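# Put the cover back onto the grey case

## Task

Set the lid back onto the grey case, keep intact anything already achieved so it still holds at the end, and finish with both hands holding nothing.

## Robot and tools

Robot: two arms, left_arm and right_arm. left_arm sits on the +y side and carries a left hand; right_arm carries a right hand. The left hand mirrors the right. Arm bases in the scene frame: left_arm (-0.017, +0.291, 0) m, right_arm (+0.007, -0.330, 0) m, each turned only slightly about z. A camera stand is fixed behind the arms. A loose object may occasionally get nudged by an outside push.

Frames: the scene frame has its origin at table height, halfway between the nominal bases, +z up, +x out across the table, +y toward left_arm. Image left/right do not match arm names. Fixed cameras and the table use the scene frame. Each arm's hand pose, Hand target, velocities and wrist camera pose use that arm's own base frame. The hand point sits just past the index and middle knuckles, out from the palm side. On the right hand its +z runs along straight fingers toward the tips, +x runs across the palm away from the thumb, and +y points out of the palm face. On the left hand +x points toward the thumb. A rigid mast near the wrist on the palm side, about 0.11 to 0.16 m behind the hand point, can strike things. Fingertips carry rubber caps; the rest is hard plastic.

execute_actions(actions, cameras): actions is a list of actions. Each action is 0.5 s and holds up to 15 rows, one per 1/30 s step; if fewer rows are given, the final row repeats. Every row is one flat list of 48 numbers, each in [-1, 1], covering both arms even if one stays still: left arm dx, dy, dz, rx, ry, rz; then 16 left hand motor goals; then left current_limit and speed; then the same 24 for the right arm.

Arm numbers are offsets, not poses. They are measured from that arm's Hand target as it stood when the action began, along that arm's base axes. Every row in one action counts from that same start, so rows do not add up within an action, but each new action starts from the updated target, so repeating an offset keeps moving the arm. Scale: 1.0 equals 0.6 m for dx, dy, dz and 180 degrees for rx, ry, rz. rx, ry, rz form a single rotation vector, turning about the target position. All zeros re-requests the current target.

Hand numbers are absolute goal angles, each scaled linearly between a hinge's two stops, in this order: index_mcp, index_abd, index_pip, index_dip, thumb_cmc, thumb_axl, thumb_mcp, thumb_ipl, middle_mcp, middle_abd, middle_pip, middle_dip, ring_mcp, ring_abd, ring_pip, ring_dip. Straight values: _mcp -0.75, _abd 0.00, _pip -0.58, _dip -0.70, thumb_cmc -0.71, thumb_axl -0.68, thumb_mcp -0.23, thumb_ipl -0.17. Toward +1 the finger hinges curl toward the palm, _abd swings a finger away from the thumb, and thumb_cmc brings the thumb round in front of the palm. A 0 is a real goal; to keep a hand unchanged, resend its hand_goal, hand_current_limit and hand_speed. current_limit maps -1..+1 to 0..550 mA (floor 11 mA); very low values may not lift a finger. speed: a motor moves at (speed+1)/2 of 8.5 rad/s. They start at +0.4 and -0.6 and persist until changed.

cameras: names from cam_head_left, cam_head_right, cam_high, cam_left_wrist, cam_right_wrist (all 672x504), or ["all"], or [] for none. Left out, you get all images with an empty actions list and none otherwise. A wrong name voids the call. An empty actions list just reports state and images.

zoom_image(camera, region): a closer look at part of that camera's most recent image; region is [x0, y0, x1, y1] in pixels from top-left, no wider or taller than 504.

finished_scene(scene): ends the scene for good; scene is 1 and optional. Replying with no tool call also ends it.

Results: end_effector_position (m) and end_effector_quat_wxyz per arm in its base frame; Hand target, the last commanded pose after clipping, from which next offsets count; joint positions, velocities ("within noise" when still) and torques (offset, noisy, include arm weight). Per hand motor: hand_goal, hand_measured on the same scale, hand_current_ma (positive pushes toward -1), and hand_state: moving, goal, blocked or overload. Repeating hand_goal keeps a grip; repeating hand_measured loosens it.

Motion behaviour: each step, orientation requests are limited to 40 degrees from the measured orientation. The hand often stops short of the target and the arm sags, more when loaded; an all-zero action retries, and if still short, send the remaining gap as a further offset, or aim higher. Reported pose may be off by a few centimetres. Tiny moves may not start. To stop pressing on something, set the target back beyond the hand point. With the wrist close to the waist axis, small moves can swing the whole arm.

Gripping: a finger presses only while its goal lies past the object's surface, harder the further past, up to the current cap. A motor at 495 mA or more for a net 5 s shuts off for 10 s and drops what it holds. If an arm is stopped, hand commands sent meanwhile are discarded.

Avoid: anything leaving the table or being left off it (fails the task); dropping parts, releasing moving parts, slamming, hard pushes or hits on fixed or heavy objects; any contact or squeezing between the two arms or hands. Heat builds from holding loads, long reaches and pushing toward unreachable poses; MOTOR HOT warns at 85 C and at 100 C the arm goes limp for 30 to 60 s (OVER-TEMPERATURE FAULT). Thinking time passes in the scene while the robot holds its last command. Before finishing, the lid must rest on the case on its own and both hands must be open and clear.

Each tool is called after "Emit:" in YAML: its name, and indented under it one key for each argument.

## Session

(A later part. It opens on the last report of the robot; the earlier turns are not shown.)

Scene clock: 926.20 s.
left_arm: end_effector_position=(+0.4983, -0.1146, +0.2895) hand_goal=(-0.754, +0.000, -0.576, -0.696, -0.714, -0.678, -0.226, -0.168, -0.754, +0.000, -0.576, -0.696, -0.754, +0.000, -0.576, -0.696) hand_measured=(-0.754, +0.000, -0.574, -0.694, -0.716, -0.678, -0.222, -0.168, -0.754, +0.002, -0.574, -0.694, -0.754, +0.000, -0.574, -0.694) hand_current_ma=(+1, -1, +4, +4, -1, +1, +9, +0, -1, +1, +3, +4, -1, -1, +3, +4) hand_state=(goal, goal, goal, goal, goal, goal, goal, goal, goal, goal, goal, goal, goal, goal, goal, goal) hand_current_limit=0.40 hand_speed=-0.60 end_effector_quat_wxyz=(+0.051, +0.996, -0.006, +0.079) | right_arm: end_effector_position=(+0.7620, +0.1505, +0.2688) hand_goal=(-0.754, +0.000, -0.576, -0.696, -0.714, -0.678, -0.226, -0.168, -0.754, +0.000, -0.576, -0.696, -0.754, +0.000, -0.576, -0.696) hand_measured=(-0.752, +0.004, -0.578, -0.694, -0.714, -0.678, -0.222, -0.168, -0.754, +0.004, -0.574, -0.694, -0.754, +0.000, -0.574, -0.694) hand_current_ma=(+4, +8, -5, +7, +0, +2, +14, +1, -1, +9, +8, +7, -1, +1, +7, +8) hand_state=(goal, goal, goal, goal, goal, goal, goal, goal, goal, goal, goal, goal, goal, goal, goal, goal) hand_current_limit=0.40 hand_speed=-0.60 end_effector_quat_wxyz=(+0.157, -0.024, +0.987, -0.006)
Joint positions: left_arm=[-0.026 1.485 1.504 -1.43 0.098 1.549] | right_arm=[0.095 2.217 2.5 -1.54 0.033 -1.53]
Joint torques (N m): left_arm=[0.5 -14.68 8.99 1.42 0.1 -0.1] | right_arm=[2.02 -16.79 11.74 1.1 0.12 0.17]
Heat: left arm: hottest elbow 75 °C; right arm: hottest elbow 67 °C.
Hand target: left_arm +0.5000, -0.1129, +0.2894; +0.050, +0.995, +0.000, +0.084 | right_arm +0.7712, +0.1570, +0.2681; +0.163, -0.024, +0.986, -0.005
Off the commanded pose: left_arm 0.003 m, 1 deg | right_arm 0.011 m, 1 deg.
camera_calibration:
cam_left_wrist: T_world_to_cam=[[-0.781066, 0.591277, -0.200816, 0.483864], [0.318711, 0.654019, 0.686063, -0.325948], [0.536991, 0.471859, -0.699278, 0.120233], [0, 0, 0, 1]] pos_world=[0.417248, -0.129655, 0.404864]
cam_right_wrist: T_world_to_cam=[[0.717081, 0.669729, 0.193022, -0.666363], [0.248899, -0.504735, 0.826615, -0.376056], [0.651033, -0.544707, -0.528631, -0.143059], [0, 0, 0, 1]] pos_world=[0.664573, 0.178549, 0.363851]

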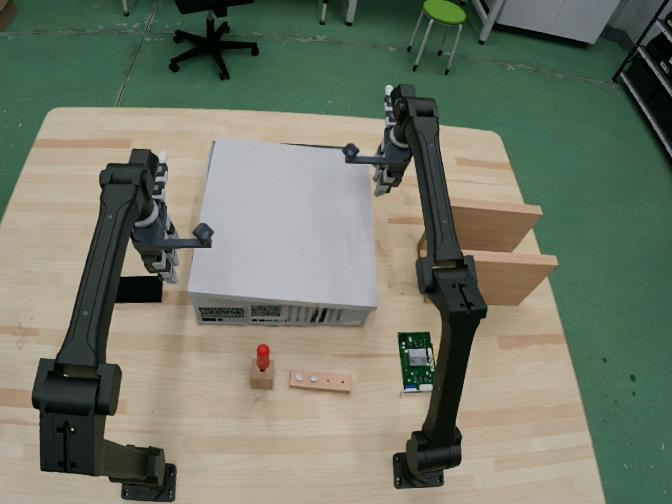

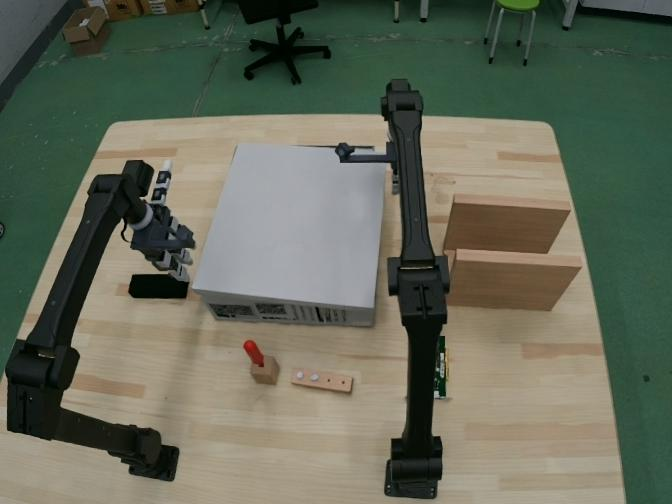

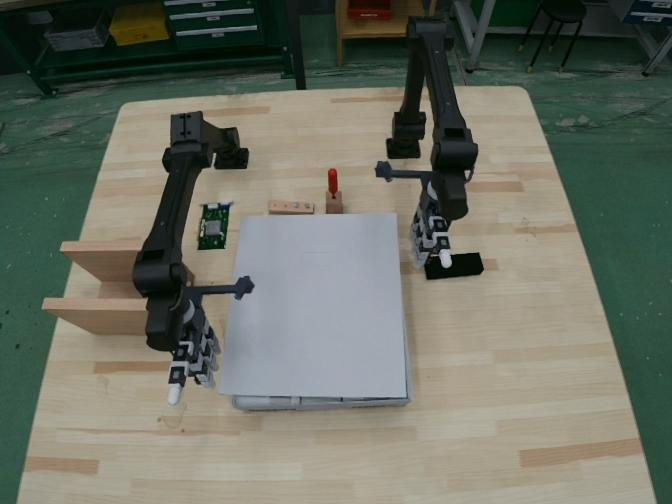

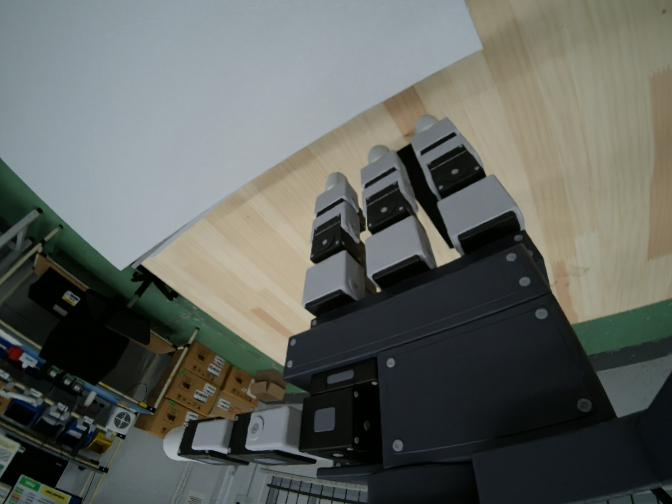

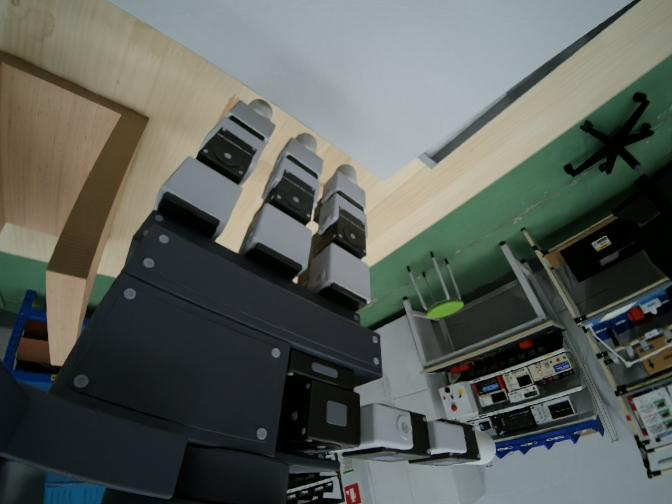

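Emit:
execute_actions:
  actions:
    - [[0,-0.055,0,0,0,0,-0.754,0,-0.576,-0.696,-0.714,-0.678,-0.226,-0.168,-0.754,0,-0.576,-0.696,-0.754,0,-0.576,-0.696,0.4,-0.6,0,0.05,0,0,0,0,-0.754,0,-0.576,-0.696,-0.714,-0.678,-0.226,-0.168,-0.754,0,-0.576,-0.696,-0.754,0,-0.576,-0.696,0.4,-0.6]]
    - [[0,0,0,0,0,0,-0.754,0,-0.576,-0.696,-0.714,-0.678,-0.226,-0.168,-0.754,0,-0.576,-0.696,-0.754,0,-0.576,-0.696,0.4,-0.6,0,0.025,0,0,0,0,-0.754,0,-0.576,-0.696,-0.714,-0.678,-0.226,-0.168,-0.754,0,-0.576,-0.696,-0.754,0,-0.576,-0.696,0.4,-0.6]]
  cameras: ["all"]

Emit:
zoom_image:
  camera: "cam_high"
  region: [210, 195, 430, 425]

Scene clock: 933.20 s.
left_arm: end_effector_position=(+0.4965, -0.1474, +0.2895) hand_goal=(-0.754, +0.000, -0.576, -0.696, -0.714, -0.678, -0.226, -0.168, -0.754, +0.000, -0.576, -0.696, -0.754, +0.000, -0.576, -0.696) hand_measured=(-0.754, +0.000, -0.574, -0.694, -0.716, -0.678, -0.222, -0.168, -0.754, +0.002, -0.574, -0.694, -0.754, +0.000, -0.574, -0.694) hand_current_ma=(+1, -1, +4, +4, -1, +1, +9, +0, -1, +1, +3, +4, -1, -1, +3, +4) hand_state=(goal, goal, goal, goal, goal, goal, goal, goal, goal, goal, goal, goal, goal, goal, goal, goal) hand_current_limit=0.40 hand_speed=-0.60 end_effector_quat_wxyz=(+0.050, +0.996, -0.006, +0.078) | right_arm: end_effector_position=(+0.7653, +0.1740, +0.2653) hand_goal=(-0.754, +0.000, -0.576, -0.696, -0.714, -0.678, -0.226, -0.168, -0.754, +0.000, -0.576, -0.696, -0.754, +0.000, -0.576, -0.696) hand_measured=(-0.774, +0.004, -0.586, -0.698, -0.714, -0.678, -0.222, -0.168, -0.764, +0.004, -0.580, -0.696, -0.756, +0.000, -0.576, -0.694) hand_current_ma=(-77, +8, -35, -5, +0, +2, +14, +1, -32, +9, -10, +2, -4, +1, +1, +8) hand_state=(blocked, goal, goal, goal, goal, goal, goal, goal, goal, goal, goal, goal, goal, goal, goal, goal) hand_current_limit=0.40 hand_speed=-0.60 end_effector_quat_wxyz=(+0.154, -0.010, +0.988, -0.014)
Joint positions: left_arm=[-0.099 1.485 1.504 -1.424 0.085 1.476] | right_arm=[0.134 2.244 2.543 -1.565 0.065 -1.468]
Joint torques (N m): left_arm=[0.67 -14.33 9.33 1.42 0.08 -0.11] | right_arm=[3.96 -16.97 12.56 1.1 -0.26 0.15]
Heat: left arm: hottest elbow 73 °C; right arm: hottest elbow 66 °C.
Hand target: left_arm +0.5000, -0.1460, +0.2895; +0.050, +0.995, +0.000, +0.084 | right_arm +0.7713, +0.2018, +0.2680; +0.163, -0.024, +0.986, -0.005
Off the commanded pose: left_arm 0.004 m, 1 deg | right_arm 0.029 m, 2 deg.
camera_calibration:
cam_left_wrist: T_world_to_cam=[[-0.780978, 0.591655, -0.200043, 0.501703], [0.319227, 0.653443, 0.686372, -0.30432], [0.536812, 0.472182, -0.699197, 0.136764], [0, 0, 0, 1]] pos_world=[0.41555, -0.162557, 0.404864]
cam_right_wrist: T_world_to_cam=[[0.737378, 0.650554, 0.181805, -0.692912], [0.238136, -0.502234, 0.831295, -0.355532], [0.632111, -0.569685, -0.525257, -0.116322], [0, 0, 0, 1]] pos_world=[0.669132, 0.20595, 0.360428]

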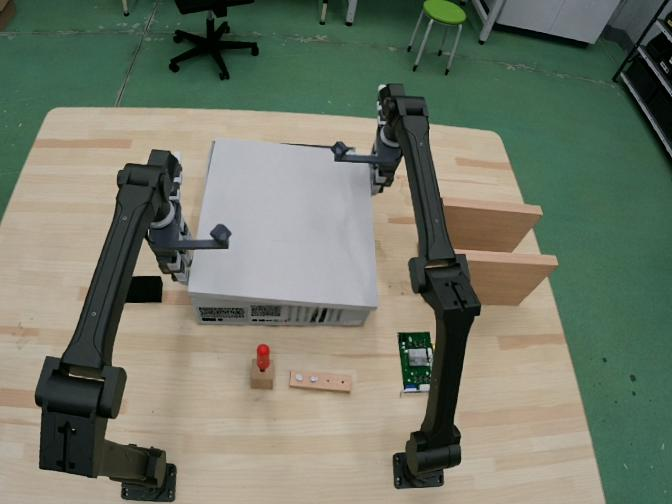

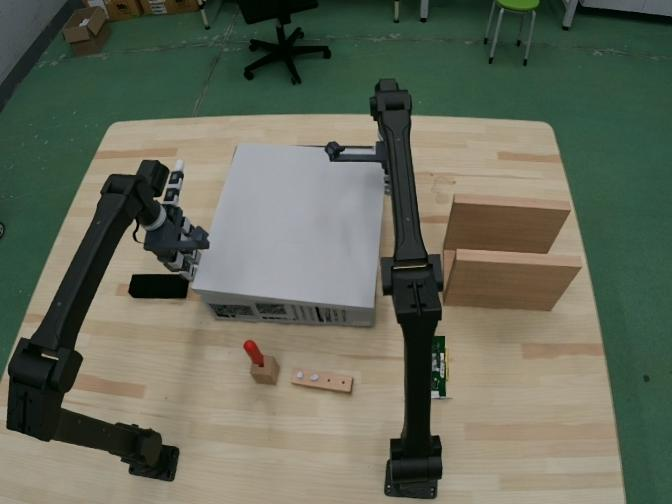

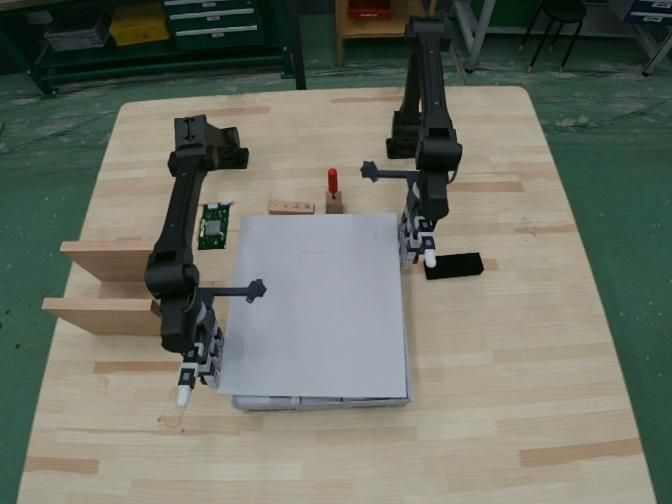

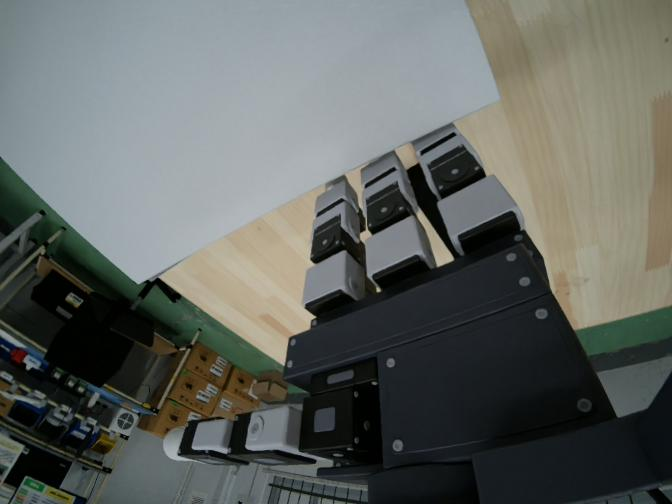

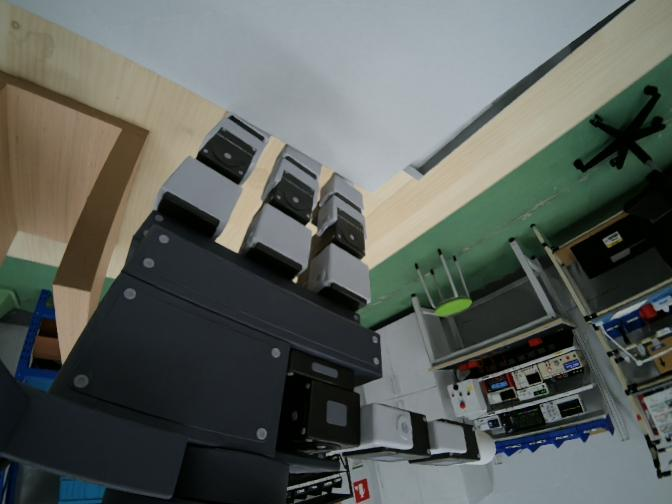

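Scaled by 2.191 from the camera's 672x504 image, which has a finer 960x720 frame.

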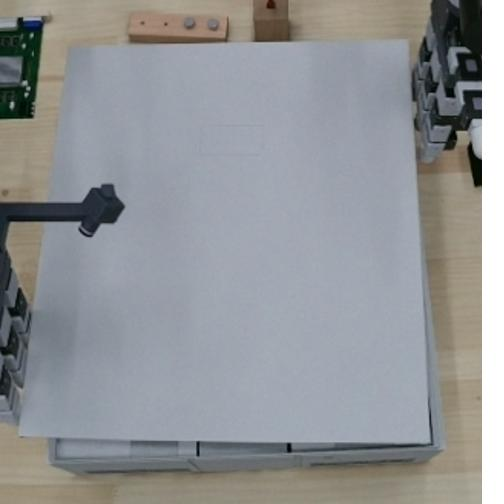

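Emit:
execute_actions:
  actions:
    - [[0,-0.01,0,0,0,0,-0.754,0,-0.576,-0.696,-0.714,-0.678,-0.226,-0.168,-0.754,0,-0.576,-0.696,-0.754,0,-0.576,-0.696,0.4,-0.6,0,0.03,0,0,0,0,-0.754,0,-0.576,-0.696,-0.714,-0.678,-0.226,-0.168,-0.754,0,-0.576,-0.696,-0.754,0,-0.576,-0.696,0.4,-0.6]]
    - [[0,0,0,0,0,0,-0.754,0,-0.576,-0.696,-0.714,-0.678,-0.226,-0.168,-0.754,0,-0.576,-0.696,-0.754,0,-0.576,-0.696,0.4,-0.6,0,0.02,0,0,0,0,-0.754,0,-0.576,-0.696,-0.714,-0.678,-0.226,-0.168,-0.754,0,-0.576,-0.696,-0.754,0,-0.576,-0.696,0.4,-0.6]]
  cameras: ["cam_high", "cam_head_left", "cam_right_wrist"]

Emit:
zoom_image:
  camera: "cam_high"
  region: [210, 195, 430, 425]

Scene clock: 938.67 s.
left_arm: end_effector_position=(+0.4972, -0.1482, +0.2892) hand_goal=(-0.754, +0.000, -0.576, -0.696, -0.714, -0.678, -0.226, -0.168, -0.754, +0.000, -0.576, -0.696, -0.754, +0.000, -0.576, -0.696) hand_measured=(-0.754, +0.000, -0.574, -0.694, -0.716, -0.678, -0.222, -0.168, -0.754, +0.002, -0.574, -0.694, -0.756, +0.000, -0.574, -0.694) hand_current_ma=(+1, -1, +3, +3, -1, +1, +9, +0, -1, +1, +2, +3, -3, -1, +1, +3) hand_state=(goal, goal, goal, goal, goal, goal, goal, goal, goal, goal, goal, goal, goal, goal, goal, goal) hand_current_limit=0.40 hand_speed=-0.60 end_effector_quat_wxyz=(+0.049, +0.996, -0.001, +0.078) | right_arm: end_effector_position=(+0.7681, +0.1979, +0.2662) hand_goal=(-0.754, +0.000, -0.576, -0.696, -0.714, -0.678, -0.226, -0.168, -0.754, +0.000, -0.576, -0.696, -0.754, +0.000, -0.576, -0.696) hand_measured=(-0.762, +0.004, -0.582, -0.698, -0.714, -0.678, -0.222, -0.168, -0.764, +0.002, -0.582, -0.696, -0.774, +0.000, -0.582, -0.694) hand_current_ma=(-24, +7, -19, -5, +0, +2, +14, +1, -37, +6, -15, -1, -74, +1, -18, +8) hand_state=(goal, goal, goal, goal, goal, goal, goal, goal, goal, goal, goal, goal, goal, goal, goal, goal) hand_current_limit=0.40 hand_speed=-0.60 end_effector_quat_wxyz=(+0.158, -0.012, +0.987, -0.017)
Joint positions: left_arm=[-0.103 1.485 1.504 -1.424 0.082 1.464] | right_arm=[0.168 2.282 2.614 -1.595 0.082 -1.439]
Joint torques (N m): left_arm=[-0.15 -14.04 9.5 1.47 0.12 -0.1] | right_arm=[4.48 -16.91 12.3 0.98 -0.4 0.26]
Heat: left arm: hottest elbow 71 °C; right arm: hottest elbow 65 °C.
Hand target: left_arm +0.5000, -0.1519, +0.2894; +0.050, +0.995, +0.000, +0.084 | right_arm +0.7713, +0.2321, +0.2681; +0.164, -0.024, +0.986, -0.005
Off the commanded pose: left_arm 0.005 m, 1 deg | right_arm 0.034 m, 2 deg.
camera_calibration:
cam_right_wrist: T_world_to_cam=[[0.73479, 0.653503, 0.181707, -0.709254], [0.233985, -0.495654, 0.836408, -0.344419], [0.636659, -0.572067, -0.517112, -0.109138], [0, 0, 0, 1]] pos_world=[0.671225, 0.230352, 0.360514]
Images, in order (width x height): cam_head_left 672x504, cam_high 672x504, cam_right_wrist 672x504.

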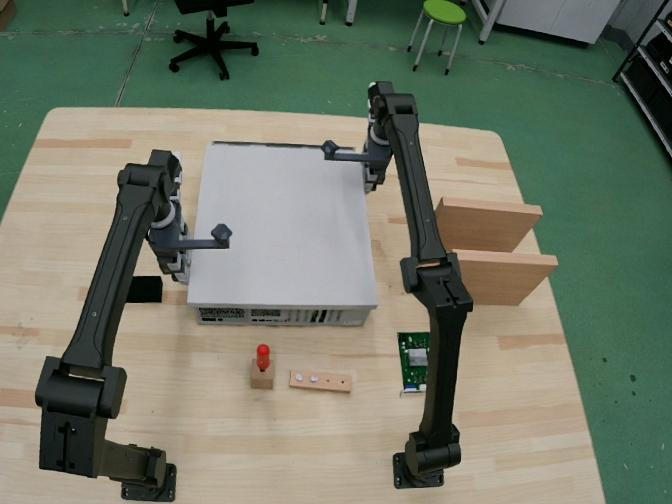

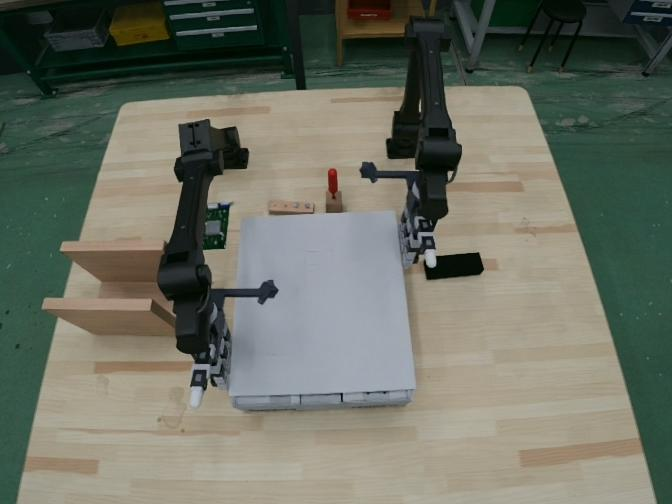

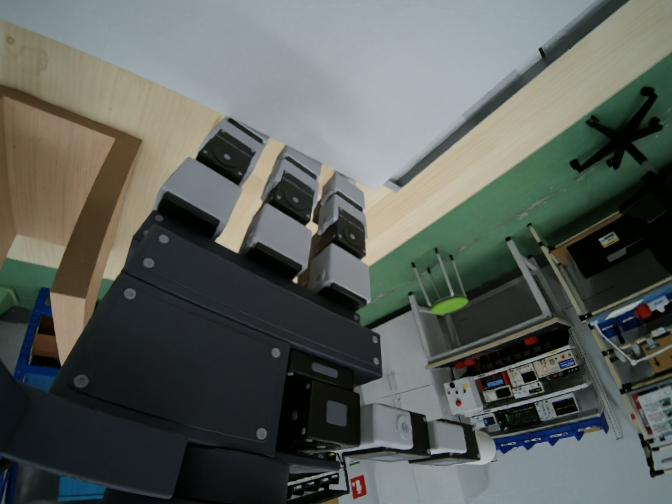

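Scaled by 2.191 from the camera's 672x504 image, which has a finer 960x720 frame.

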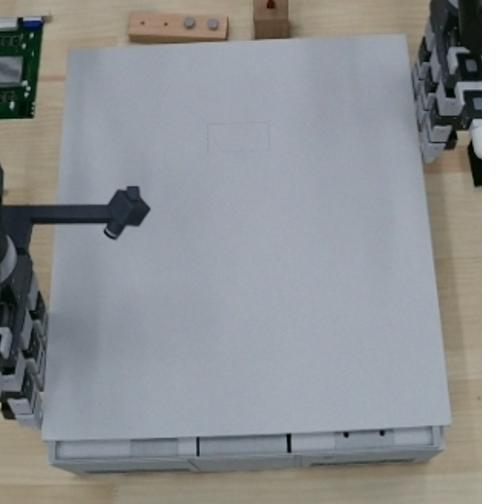

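Emit:
execute_actions:
  actions:
    - [[0,0.03,0.12,0,0,0,-0.754,0,-0.576,-0.696,-0.714,-0.678,-0.226,-0.168,-0.754,0,-0.576,-0.696,-0.754,0,-0.576,-0.696,0.4,-0.6,0,-0.045,0,0,0,0,-0.754,0,-0.576,-0.696,-0.714,-0.678,-0.226,-0.168,-0.754,0,-0.576,-0.696,-0.754,0,-0.576,-0.696,0.4,-0.6]]
    - [[-0.03,-0.03,0.08,0,0,0.12,-0.754,0,-0.576,-0.696,-0.714,-0.678,-0.226,-0.168,-0.754,0,-0.576,-0.696,-0.754,0,-0.576,-0.696,0.4,-0.6,0,0,0,0,0,0,-0.754,0,-0.576,-0.696,-0.714,-0.678,-0.226,-0.168,-0.754,0,-0.576,-0.696,-0.754,0,-0.576,-0.696,0.4,-0.6]]
    - [[-0.06,-0.1,0,0,0,0.19,-0.754,0,-0.576,-0.696,-0.714,-0.678,-0.226,-0.168,-0.754,0,-0.576,-0.696,-0.754,0,-0.576,-0.696,0.4,-0.6,0,0,0,0,0,0,-0.754,0,-0.576,-0.696,-0.714,-0.678,-0.226,-0.168,-0.754,0,-0.576,-0.696,-0.754,0,-0.576,-0.696,0.4,-0.6]]
    - [[-0.06,-0.115,0,0,0,0.19,-0.754,0,-0.576,-0.696,-0.714,-0.678,-0.226,-0.168,-0.754,0,-0.576,-0.696,-0.754,0,-0.576,-0.696,0.4,-0.6,0,0,0,0,0,0,-0.754,0,-0.576,-0.696,-0.714,-0.678,-0.226,-0.168,-0.754,0,-0.576,-0.696,-0.754,0,-0.576,-0.696,0.4,-0.6]]
  cameras: ["all"]

Scene clock: 971.20 s.
left_arm: end_effector_position=(+0.4020, -0.2797, +0.3888) hand_goal=(-0.754, +0.000, -0.576, -0.696, -0.714, -0.678, -0.226, -0.168, -0.754, +0.000, -0.576, -0.696, -0.754, +0.000, -0.576, -0.696) hand_measured=(-0.754, +0.000, -0.574, -0.694, -0.714, -0.678, -0.222, -0.168, -0.754, +0.000, -0.574, -0.694, -0.754, +0.000, -0.576, -0.694) hand_current_ma=(-1, -1, +3, +3, -1, +1, +9, +0, -1, +0, +2, +3, -1, -1, +1, +3) hand_state=(goal, goal, goal, goal, goal, goal, goal, goal, goal, goal, goal, goal, goal, goal, goal, goal) hand_current_limit=0.40 hand_speed=-0.60 end_effector_quat_wxyz=(+0.060, +0.726, +0.675, +0.113) | right_arm: end_effector_position=(+0.7673, +0.1971, +0.2665) hand_goal=(-0.754, +0.000, -0.576, -0.696, -0.714, -0.678, -0.226, -0.168, -0.754, +0.000, -0.576, -0.696, -0.754, +0.000, -0.576, -0.696) hand_measured=(-0.764, +0.002, -0.582, -0.698, -0.714, -0.678, -0.222, -0.168, -0.766, +0.002, -0.582, -0.696, -0.772, +0.000, -0.582, -0.694) hand_current_ma=(-31, +5, -19, -5, +0, +2, +14, +1, -41, +3, -16, -1, -66, +1, -18, +8) hand_state=(goal, goal, goal, goal, goal, goal, goal, goal, goal, goal, goal, goal, goal, goal, goal, goal) hand_current_limit=0.40 hand_speed=-0.60 end_effector_quat_wxyz=(+0.157, -0.017, +0.987, -0.014)
Joint positions: left_arm=[-0.838 1.423 1.668 -1.697 -0.229 -0.751] | right_arm=[0.165 2.282 2.614 -1.596 0.073 -1.451]
Joint torques (N m): left_arm=[0.91 -12.16 13.22 0.36 -0.44 -0.04] | right_arm=[1.85 -18.32 9.98 1.48 -0.47 0.02]
Heat: left arm: hottest elbow 66 °C; right arm: hottest elbow 73 °C.
Hand target: left_arm +0.4101, -0.2809, +0.4096; -0.024, +0.704, +0.704, +0.094 | right_arm +0.7712, +0.2050, +0.2681; +0.163, -0.024, +0.986, -0.005
Off the commanded pose: left_arm 0.022 m, 11 deg | right_arm 0.009 m, 2 deg.
joint sent to its limit (left arm) — joint 4 (wrist pitch), lower limit. The joint targets are off in orientation, not in position.
camera_calibration:
cam_left_wrist: T_world_to_cam=[[-0.620123, -0.751742, -0.224345, 0.0951034], [-0.712475, 0.419968, 0.562145, 0.141837], [-0.32837, 0.508439, -0.796029, 0.71495], [0, 0, 0, 1]] pos_world=[0.3948, -0.351583, 0.510724]
cam_right_wrist: T_world_to_cam=[[0.72838, 0.660109, 0.183626, -0.705088], [0.240924, -0.497633, 0.833257, -0.348916], [0.641419, -0.562688, -0.521502, -0.113298], [0, 0, 0, 1]] pos_world=[0.670306, 0.228052, 0.361125]

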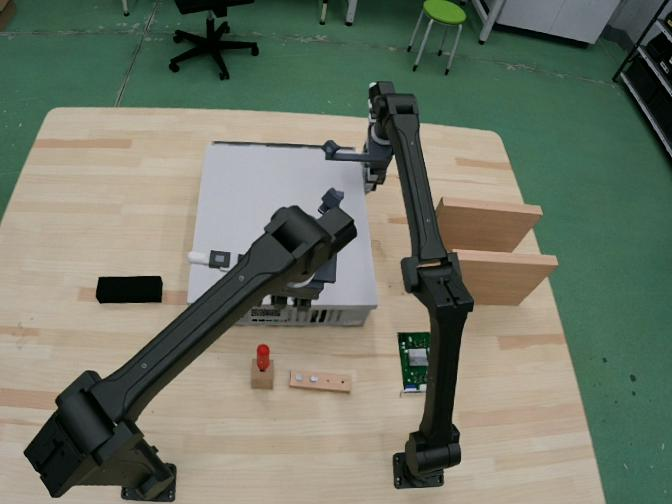

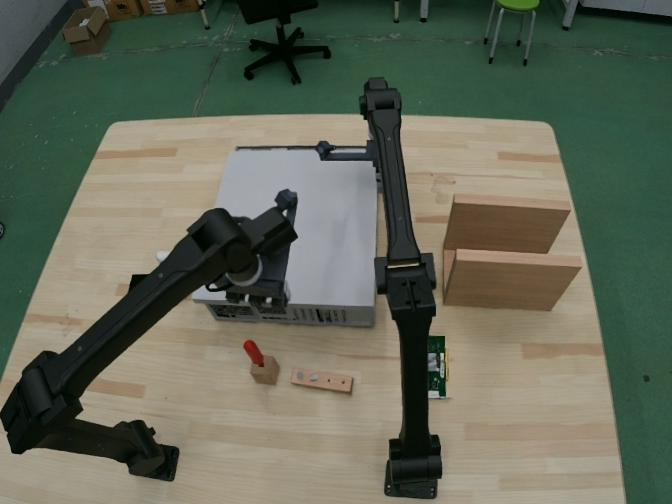

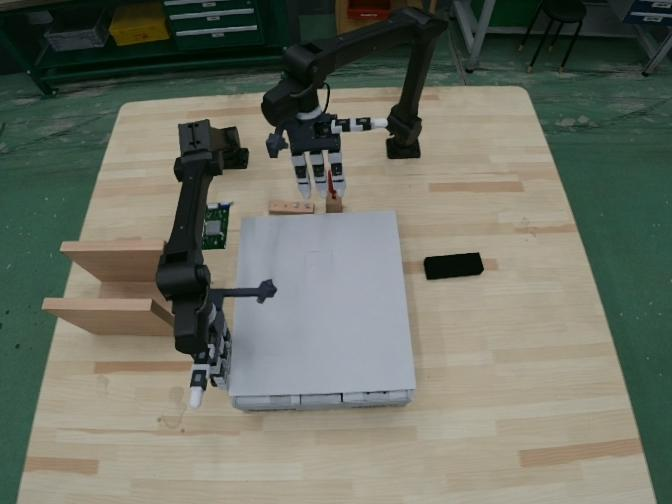

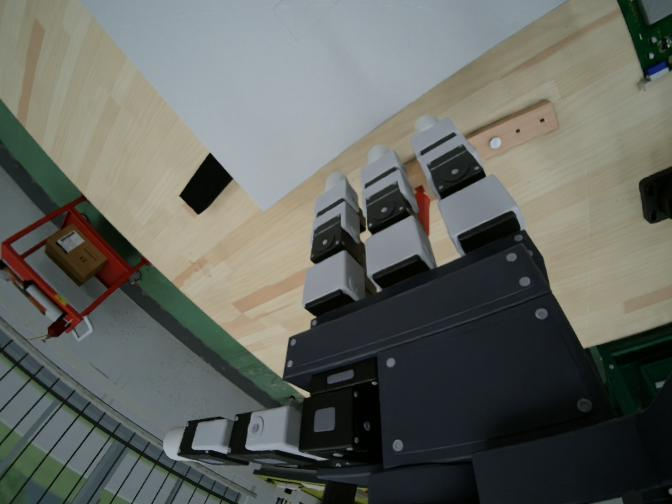

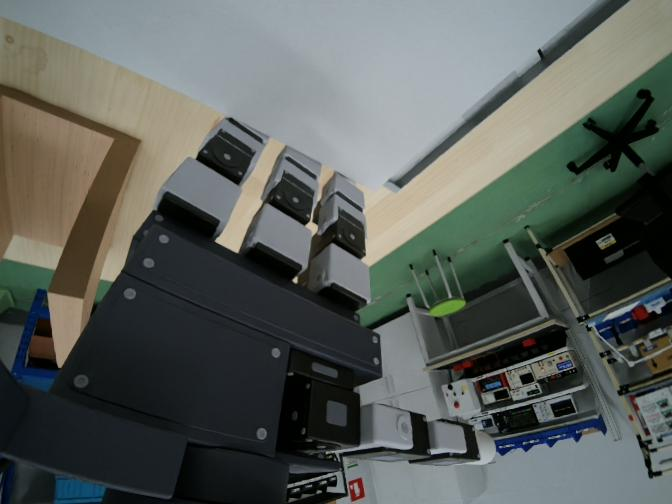

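Emit:
execute_actions:
  actions:
    - [[0,0,-0.1,0,0,0,-0.754,0,-0.576,-0.696,-0.714,-0.678,-0.226,-0.168,-0.754,0,-0.576,-0.696,-0.754,0,-0.576,-0.696,0.4,-0.6,0,0,0,0,0,0,-0.754,0,-0.576,-0.696,-0.714,-0.678,-0.226,-0.168,-0.754,0,-0.576,-0.696,-0.754,0,-0.576,-0.696,0.4,-0.6]]
    - [[0,0,-0.1,0,0,0,-0.754,0,-0.576,-0.696,-0.714,-0.678,-0.226,-0.168,-0.754,0,-0.576,-0.696,-0.754,0,-0.576,-0.696,0.4,-0.6,0,0,0,0,0,0,-0.754,0,-0.576,-0.696,-0.714,-0.678,-0.226,-0.168,-0.754,0,-0.576,-0.696,-0.754,0,-0.576,-0.696,0.4,-0.6]]
  cameras: ["cam_high", "cam_head_left", "cam_left_wrist"]

Emit:
zoom_image:
  camera: "cam_high"
  region: [210, 130, 430, 260]

Scene clock: 977.63 s.
left_arm: end_effector_position=(+0.4064, -0.2825, +0.2922) hand_goal=(-0.754, +0.000, -0.576, -0.696, -0.714, -0.678, -0.226, -0.168, -0.754, +0.000, -0.576, -0.696, -0.754, +0.000, -0.576, -0.696) hand_measured=(-0.754, +0.000, -0.574, -0.694, -0.714, -0.678, -0.222, -0.168, -0.754, +0.000, -0.574, -0.694, -0.754, +0.000, -0.576, -0.694) hand_current_ma=(-1, -1, +3, +3, -1, +1, +9, +0, -1, +0, +2, +3, -1, -1, +1, +3) hand_state=(goal, goal, goal, goal, goal, goal, goal, goal, goal, goal, goal, goal, goal, goal, goal, goal) hand_current_limit=0.40 hand_speed=-0.60 end_effector_quat_wxyz=(-0.026, +0.710, +0.697, +0.096) | right_arm: end_effector_position=(+0.7673, +0.1971, +0.2665) hand_goal=(-0.754, +0.000, -0.576, -0.696, -0.714, -0.678, -0.226, -0.168, -0.754, +0.000, -0.576, -0.696, -0.754, +0.000, -0.576, -0.696) hand_measured=(-0.764, +0.002, -0.582, -0.698, -0.714, -0.678, -0.222, -0.168, -0.766, +0.002, -0.582, -0.696, -0.772, +0.000, -0.582, -0.694) hand_current_ma=(-31, +5, -19, -5, +0, +2, +14, +1, -41, +3, -16, -1, -66, +1, -18, +8) hand_state=(goal, goal, goal, goal, goal, goal, goal, goal, goal, goal, goal, goal, goal, goal, goal, goal) hand_current_limit=0.40 hand_speed=-0.60 end_effector_quat_wxyz=(+0.157, -0.017, +0.987, -0.014)
Joint positions: left_arm=[-0.828 1.527 1.559 -1.662 -0.19 -0.815] | right_arm=[0.165 2.282 2.614 -1.596 0.073 -1.451]
Joint torques (N m): left_arm=[1.03 -14.1 9.11 0.61 -0.17 -0.17] | right_arm=[1.85 -18.43 10.02 1.5 -0.46 0.02]
Heat: left arm: hottest elbow 66 °C; right arm: hottest elbow 71 °C.
Hand target: left_arm +0.4102, -0.2809, +0.2895; -0.024, +0.703, +0.704, +0.094 | right_arm +0.7712, +0.2050, +0.2681; +0.163, -0.024, +0.986, -0.005
Off the commanded pose: left_arm 0.005 m, 1 deg | right_arm 0.009 m, 2 deg.
camera_calibration:
cam_left_wrist: T_world_to_cam=[[-0.596689, -0.774135, -0.21137, 0.0543672], [-0.650054, 0.311846, 0.692952, 0.10627], [-0.470524, 0.550879, -0.689304, 0.679548], [0, 0, 0, 1]] pos_world=[0.421265, -0.365401, 0.406267]
Images, in order (width x height): cam_head_left 672x504, cam_high 672x504, cam_left_wrist 672x504.

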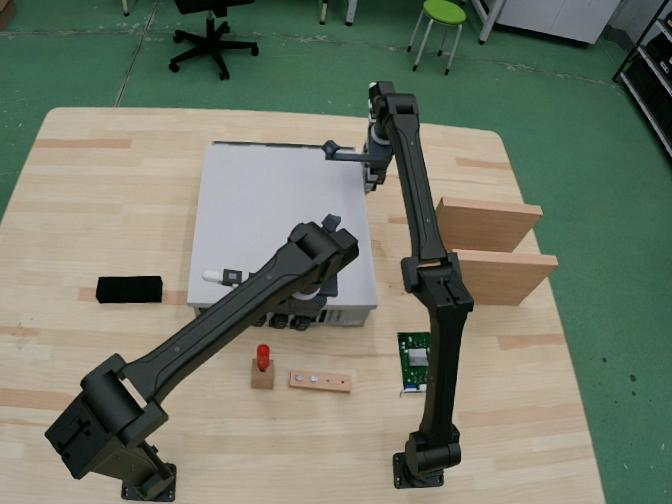

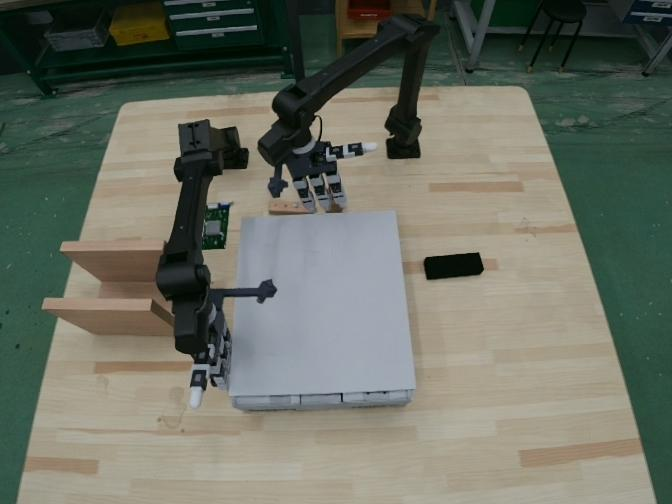

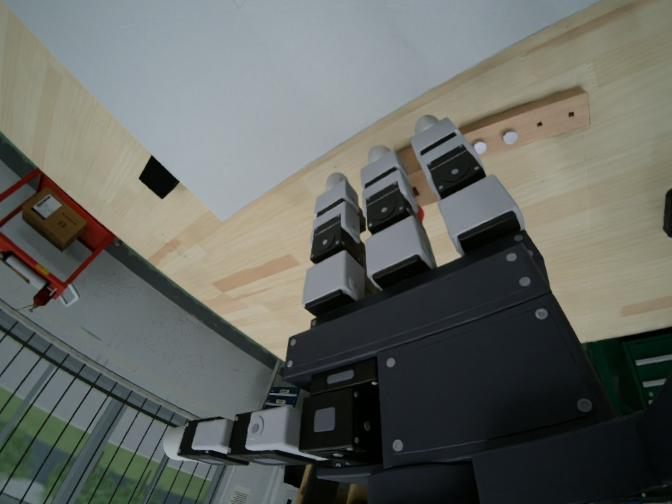

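Scaled by 2.291 from the camera's 672x504 image, which has a finer 960x720 frame.

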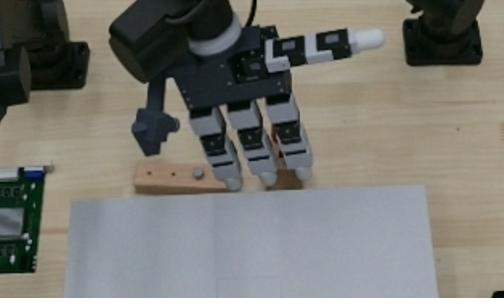

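Emit:
execute_actions:
  actions:
    - [[0.04,0,0,0,0,0,-0.754,0,-0.576,-0.696,-0.714,-0.678,-0.226,-0.168,-0.754,0,-0.576,-0.696,-0.754,0,-0.576,-0.696,0.4,-0.6,0,0,0,0,0,0,-0.754,0,-0.576,-0.696,-0.714,-0.678,-0.226,-0.168,-0.754,0,-0.576,-0.696,-0.754,0,-0.576,-0.696,0.4,-0.6]]
    - [[0.03,0,0,0,0,0,-0.754,0,-0.576,-0.696,-0.714,-0.678,-0.226,-0.168,-0.754,0,-0.576,-0.696,-0.754,0,-0.576,-0.696,0.4,-0.6,0,0,0,0,0,0,-0.754,0,-0.576,-0.696,-0.714,-0.678,-0.226,-0.168,-0.754,0,-0.576,-0.696,-0.754,0,-0.576,-0.696,0.4,-0.6]]
  cameras: ["cam_high", "cam_left_wrist"]

Emit:
zoom_image:
  camera: "cam_high"
  region: [210, 195, 430, 425]

Scene clock: 984.17 s.
left_arm: end_effector_position=(+0.4340, -0.2725, +0.2767) hand_goal=(-0.754, +0.000, -0.576, -0.696, -0.714, -0.678, -0.226, -0.168, -0.754, +0.000, -0.576, -0.696, -0.754, +0.000, -0.576, -0.696) hand_measured=(-0.762, +0.000, -0.580, -0.696, -0.714, -0.678, -0.222, -0.168, -0.764, +0.000, -0.580, -0.696, -0.764, +0.000, -0.580, -0.696) hand_current_ma=(-18, -1, -8, -1, -1, +1, +9, +0, -20, +0, -7, +0, -22, -1, -7, +0) hand_state=(goal, goal, goal, goal, goal, goal, goal, goal, goal, goal, goal, goal, goal, goal, goal, goal) hand_current_limit=0.40 hand_speed=-0.60 end_effector_quat_wxyz=(-0.043, +0.704, +0.702, +0.093) | right_arm: end_effector_position=(+0.7673, +0.1971, +0.2665) hand_goal=(-0.754, +0.000, -0.576, -0.696, -0.714, -0.678, -0.226, -0.168, -0.754, +0.000, -0.576, -0.696, -0.754, +0.000, -0.576, -0.696) hand_measured=(-0.764, +0.002, -0.582, -0.698, -0.714, -0.678, -0.222, -0.168, -0.766, +0.002, -0.582, -0.696, -0.772, +0.000, -0.582, -0.694) hand_current_ma=(-31, +5, -19, -5, +0, +2, +14, +1, -41, +3, -16, -1, -66, +1, -18, +8) hand_state=(goal, goal, goal, goal, goal, goal, goal, goal, goal, goal, goal, goal, goal, goal, goal, goal) hand_current_limit=0.40 hand_speed=-0.60 end_effector_quat_wxyz=(+0.157, -0.017, +0.987, -0.014)
Joint positions: left_arm=[-0.769 1.582 1.587 -1.66 -0.187 -0.774] | right_arm=[0.165 2.282 2.614 -1.596 0.073 -1.451]
Joint torques (N m): left_arm=[1.44 -12.92 13.48 0.46 -0.45 0.11] | right_arm=[1.85 -18.37 10 1.5 -0.47 0.02]
Heat: left arm: hottest elbow 66 °C; right arm: hottest elbow 70 °C.
Hand target: left_arm +0.4521, -0.2810, +0.2895; -0.024, +0.704, +0.704, +0.094 | right_arm +0.7712, +0.2050, +0.2681; +0.163, -0.024, +0.986, -0.005
Off the commanded pose: left_arm 0.024 m, 2 deg | right_arm 0.009 m, 2 deg.
camera_calibration:
cam_left_wrist: T_world_to_cam=[[-0.587364, -0.781596, -0.210027, 0.0689394], [-0.63653, 0.285863, 0.716318, 0.112448], [-0.499833, 0.554428, -0.665415, 0.68336], [0, 0, 0, 1]] pos_world=[0.453635, -0.357136, 0.388648]
Images, in order (width x height): cam_high 672x504, cam_left_wrist 672x504.

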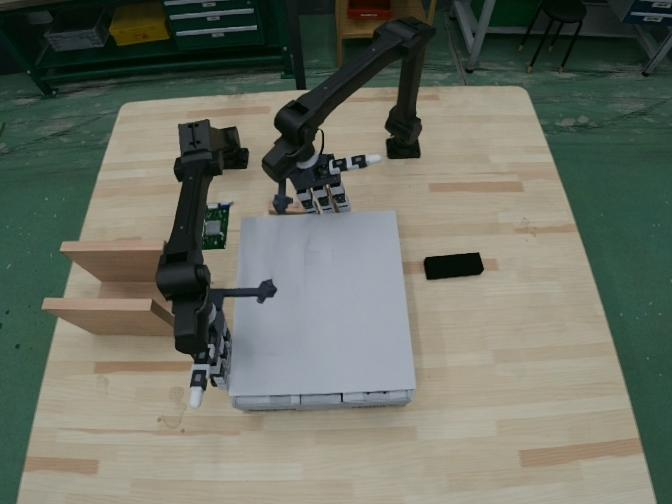

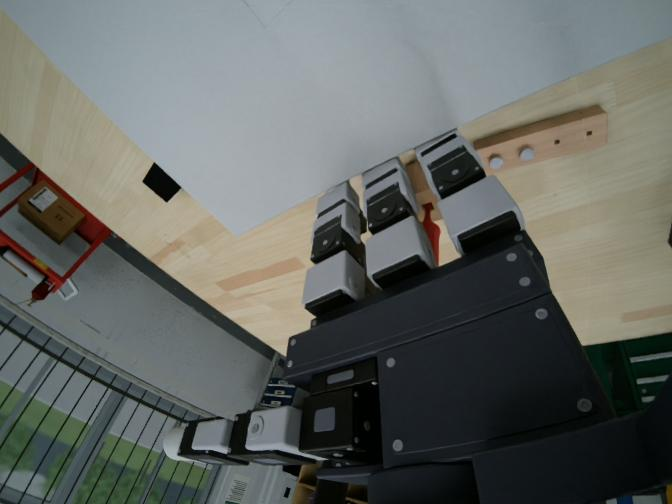

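Scaled by 2.191 from the camera's 672x504 image, which has a finer 960x720 frame.

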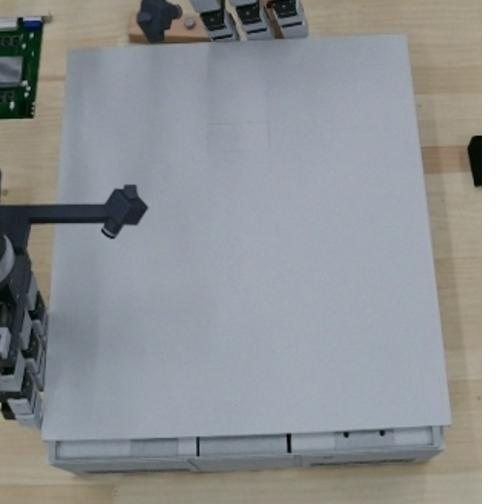

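Emit:
execute_actions:
  actions:
    - [[0.04,-0.01,0,0,0,0,-0.754,0,-0.576,-0.696,-0.714,-0.678,-0.226,-0.168,-0.754,0,-0.576,-0.696,-0.754,0,-0.576,-0.696,0.4,-0.6,0,-0.015,0,0,0,0,-0.754,0,-0.576,-0.696,-0.714,-0.678,-0.226,-0.168,-0.754,0,-0.576,-0.696,-0.754,0,-0.576,-0.696,0.4,-0.6]]
    - [[0.03,0,0,0,0,0,-0.754,0,-0.576,-0.696,-0.714,-0.678,-0.226,-0.168,-0.754,0,-0.576,-0.696,-0.754,0,-0.576,-0.696,0.4,-0.6,0,0,0,0,0,0,-0.754,0,-0.576,-0.696,-0.714,-0.678,-0.226,-0.168,-0.754,0,-0.576,-0.696,-0.754,0,-0.576,-0.696,0.4,-0.6]]
  cameras: ["cam_high", "cam_left_wrist"]

Emit:
zoom_image:
  camera: "cam_high"
  region: [210, 195, 430, 425]

Scene clock: 995.33 s.
left_arm: end_effector_position=(+0.4634, -0.2789, +0.2725) hand_goal=(-0.754, +0.000, -0.576, -0.696, -0.714, -0.678, -0.226, -0.168, -0.754, +0.000, -0.576, -0.696, -0.754, +0.000, -0.576, -0.696) hand_measured=(-0.784, -0.004, -0.594, -0.702, -0.714, -0.678, -0.222, -0.168, -0.784, -0.004, -0.592, -0.700, -0.782, -0.002, -0.588, -0.696) hand_current_ma=(-91, -5, -42, -10, -1, +1, +9, +0, -86, -7, -36, -7, -79, -1, -24, +1) hand_state=(blocked, goal, goal, goal, goal, goal, goal, goal, blocked, goal, goal, goal, blocked, goal, goal, goal) hand_current_limit=0.40 hand_speed=-0.60 end_effector_quat_wxyz=(-0.058, +0.708, +0.699, +0.085) | right_arm: end_effector_position=(+0.7677, +0.1949, +0.2672) hand_goal=(-0.754, +0.000, -0.576, -0.696, -0.714, -0.678, -0.226, -0.168, -0.754, +0.000, -0.576, -0.696, -0.754, +0.000, -0.576, -0.696) hand_measured=(-0.764, +0.002, -0.582, -0.698, -0.714, -0.678, -0.222, -0.168, -0.766, +0.002, -0.582, -0.696, -0.764, +0.002, -0.582, -0.694) hand_current_ma=(-35, +3, -19, -5, +0, +2, +14, +1, -39, +2, -16, -1, -38, +3, -17, +3) hand_state=(goal, goal, goal, goal, goal, goal, goal, goal, goal, goal, goal, goal, goal, goal, goal, goal) hand_current_limit=0.40 hand_speed=-0.60 end_effector_quat_wxyz=(+0.158, -0.021, +0.987, -0.010)
Joint positions: left_arm=[-0.733 1.667 1.686 -1.696 -0.177 -0.728] | right_arm=[0.159 2.282 2.614 -1.592 0.062 -1.463]
Joint torques (N m): left_arm=[1.96 -13.8 14.63 1.28 -0.92 0.13] | right_arm=[1.38 -18.96 8.98 1.62 -0.25 0.03]
Heat: left arm: hottest elbow 71 °C; right arm: hottest elbow 69 °C.
Hand target: left_arm +0.4941, -0.2870, +0.2895; -0.024, +0.704, +0.704, +0.094 | right_arm +0.7713, +0.1960, +0.2681; +0.163, -0.024, +0.986, -0.005
Off the commanded pose: left_arm 0.036 m, 4 deg | right_arm 0.004 m, 1 deg.
camera_calibration:
cam_left_wrist: T_world_to_cam=[[-0.59951, -0.77508, -0.199597, 0.0848623], [-0.611457, 0.282624, 0.739084, 0.117261], [-0.516438, 0.565133, -0.643364, 0.703563], [0, 0, 0, 1]] pos_world=[0.485923, -0.364972, 0.382919]
Images, in order (width x height): cam_high 672x504, cam_left_wrist 672x504.

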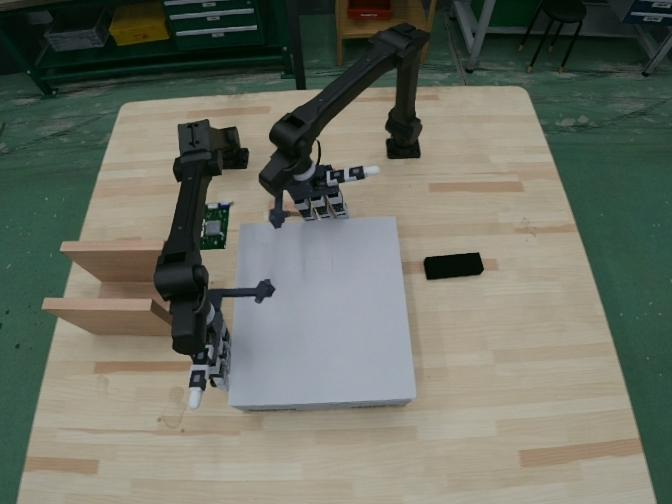

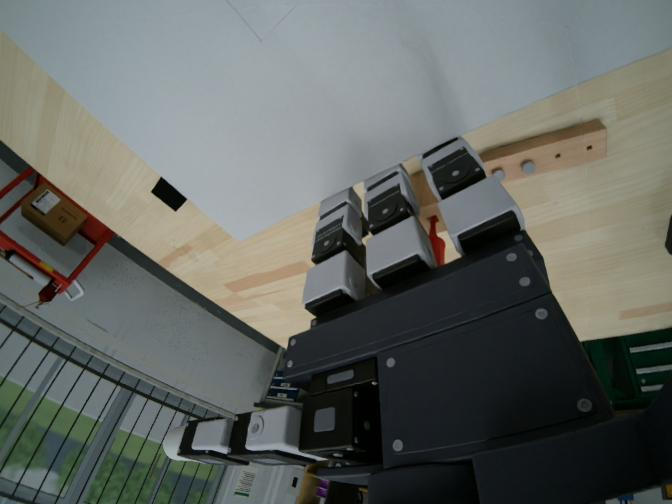

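Scaled by 2.191 from the camera's 672x504 image, which has a finer 960x720 frame.

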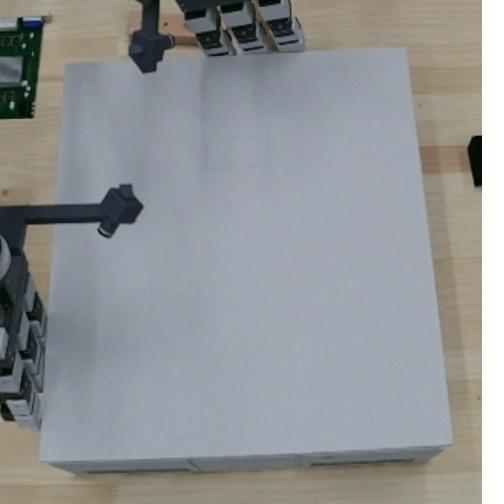

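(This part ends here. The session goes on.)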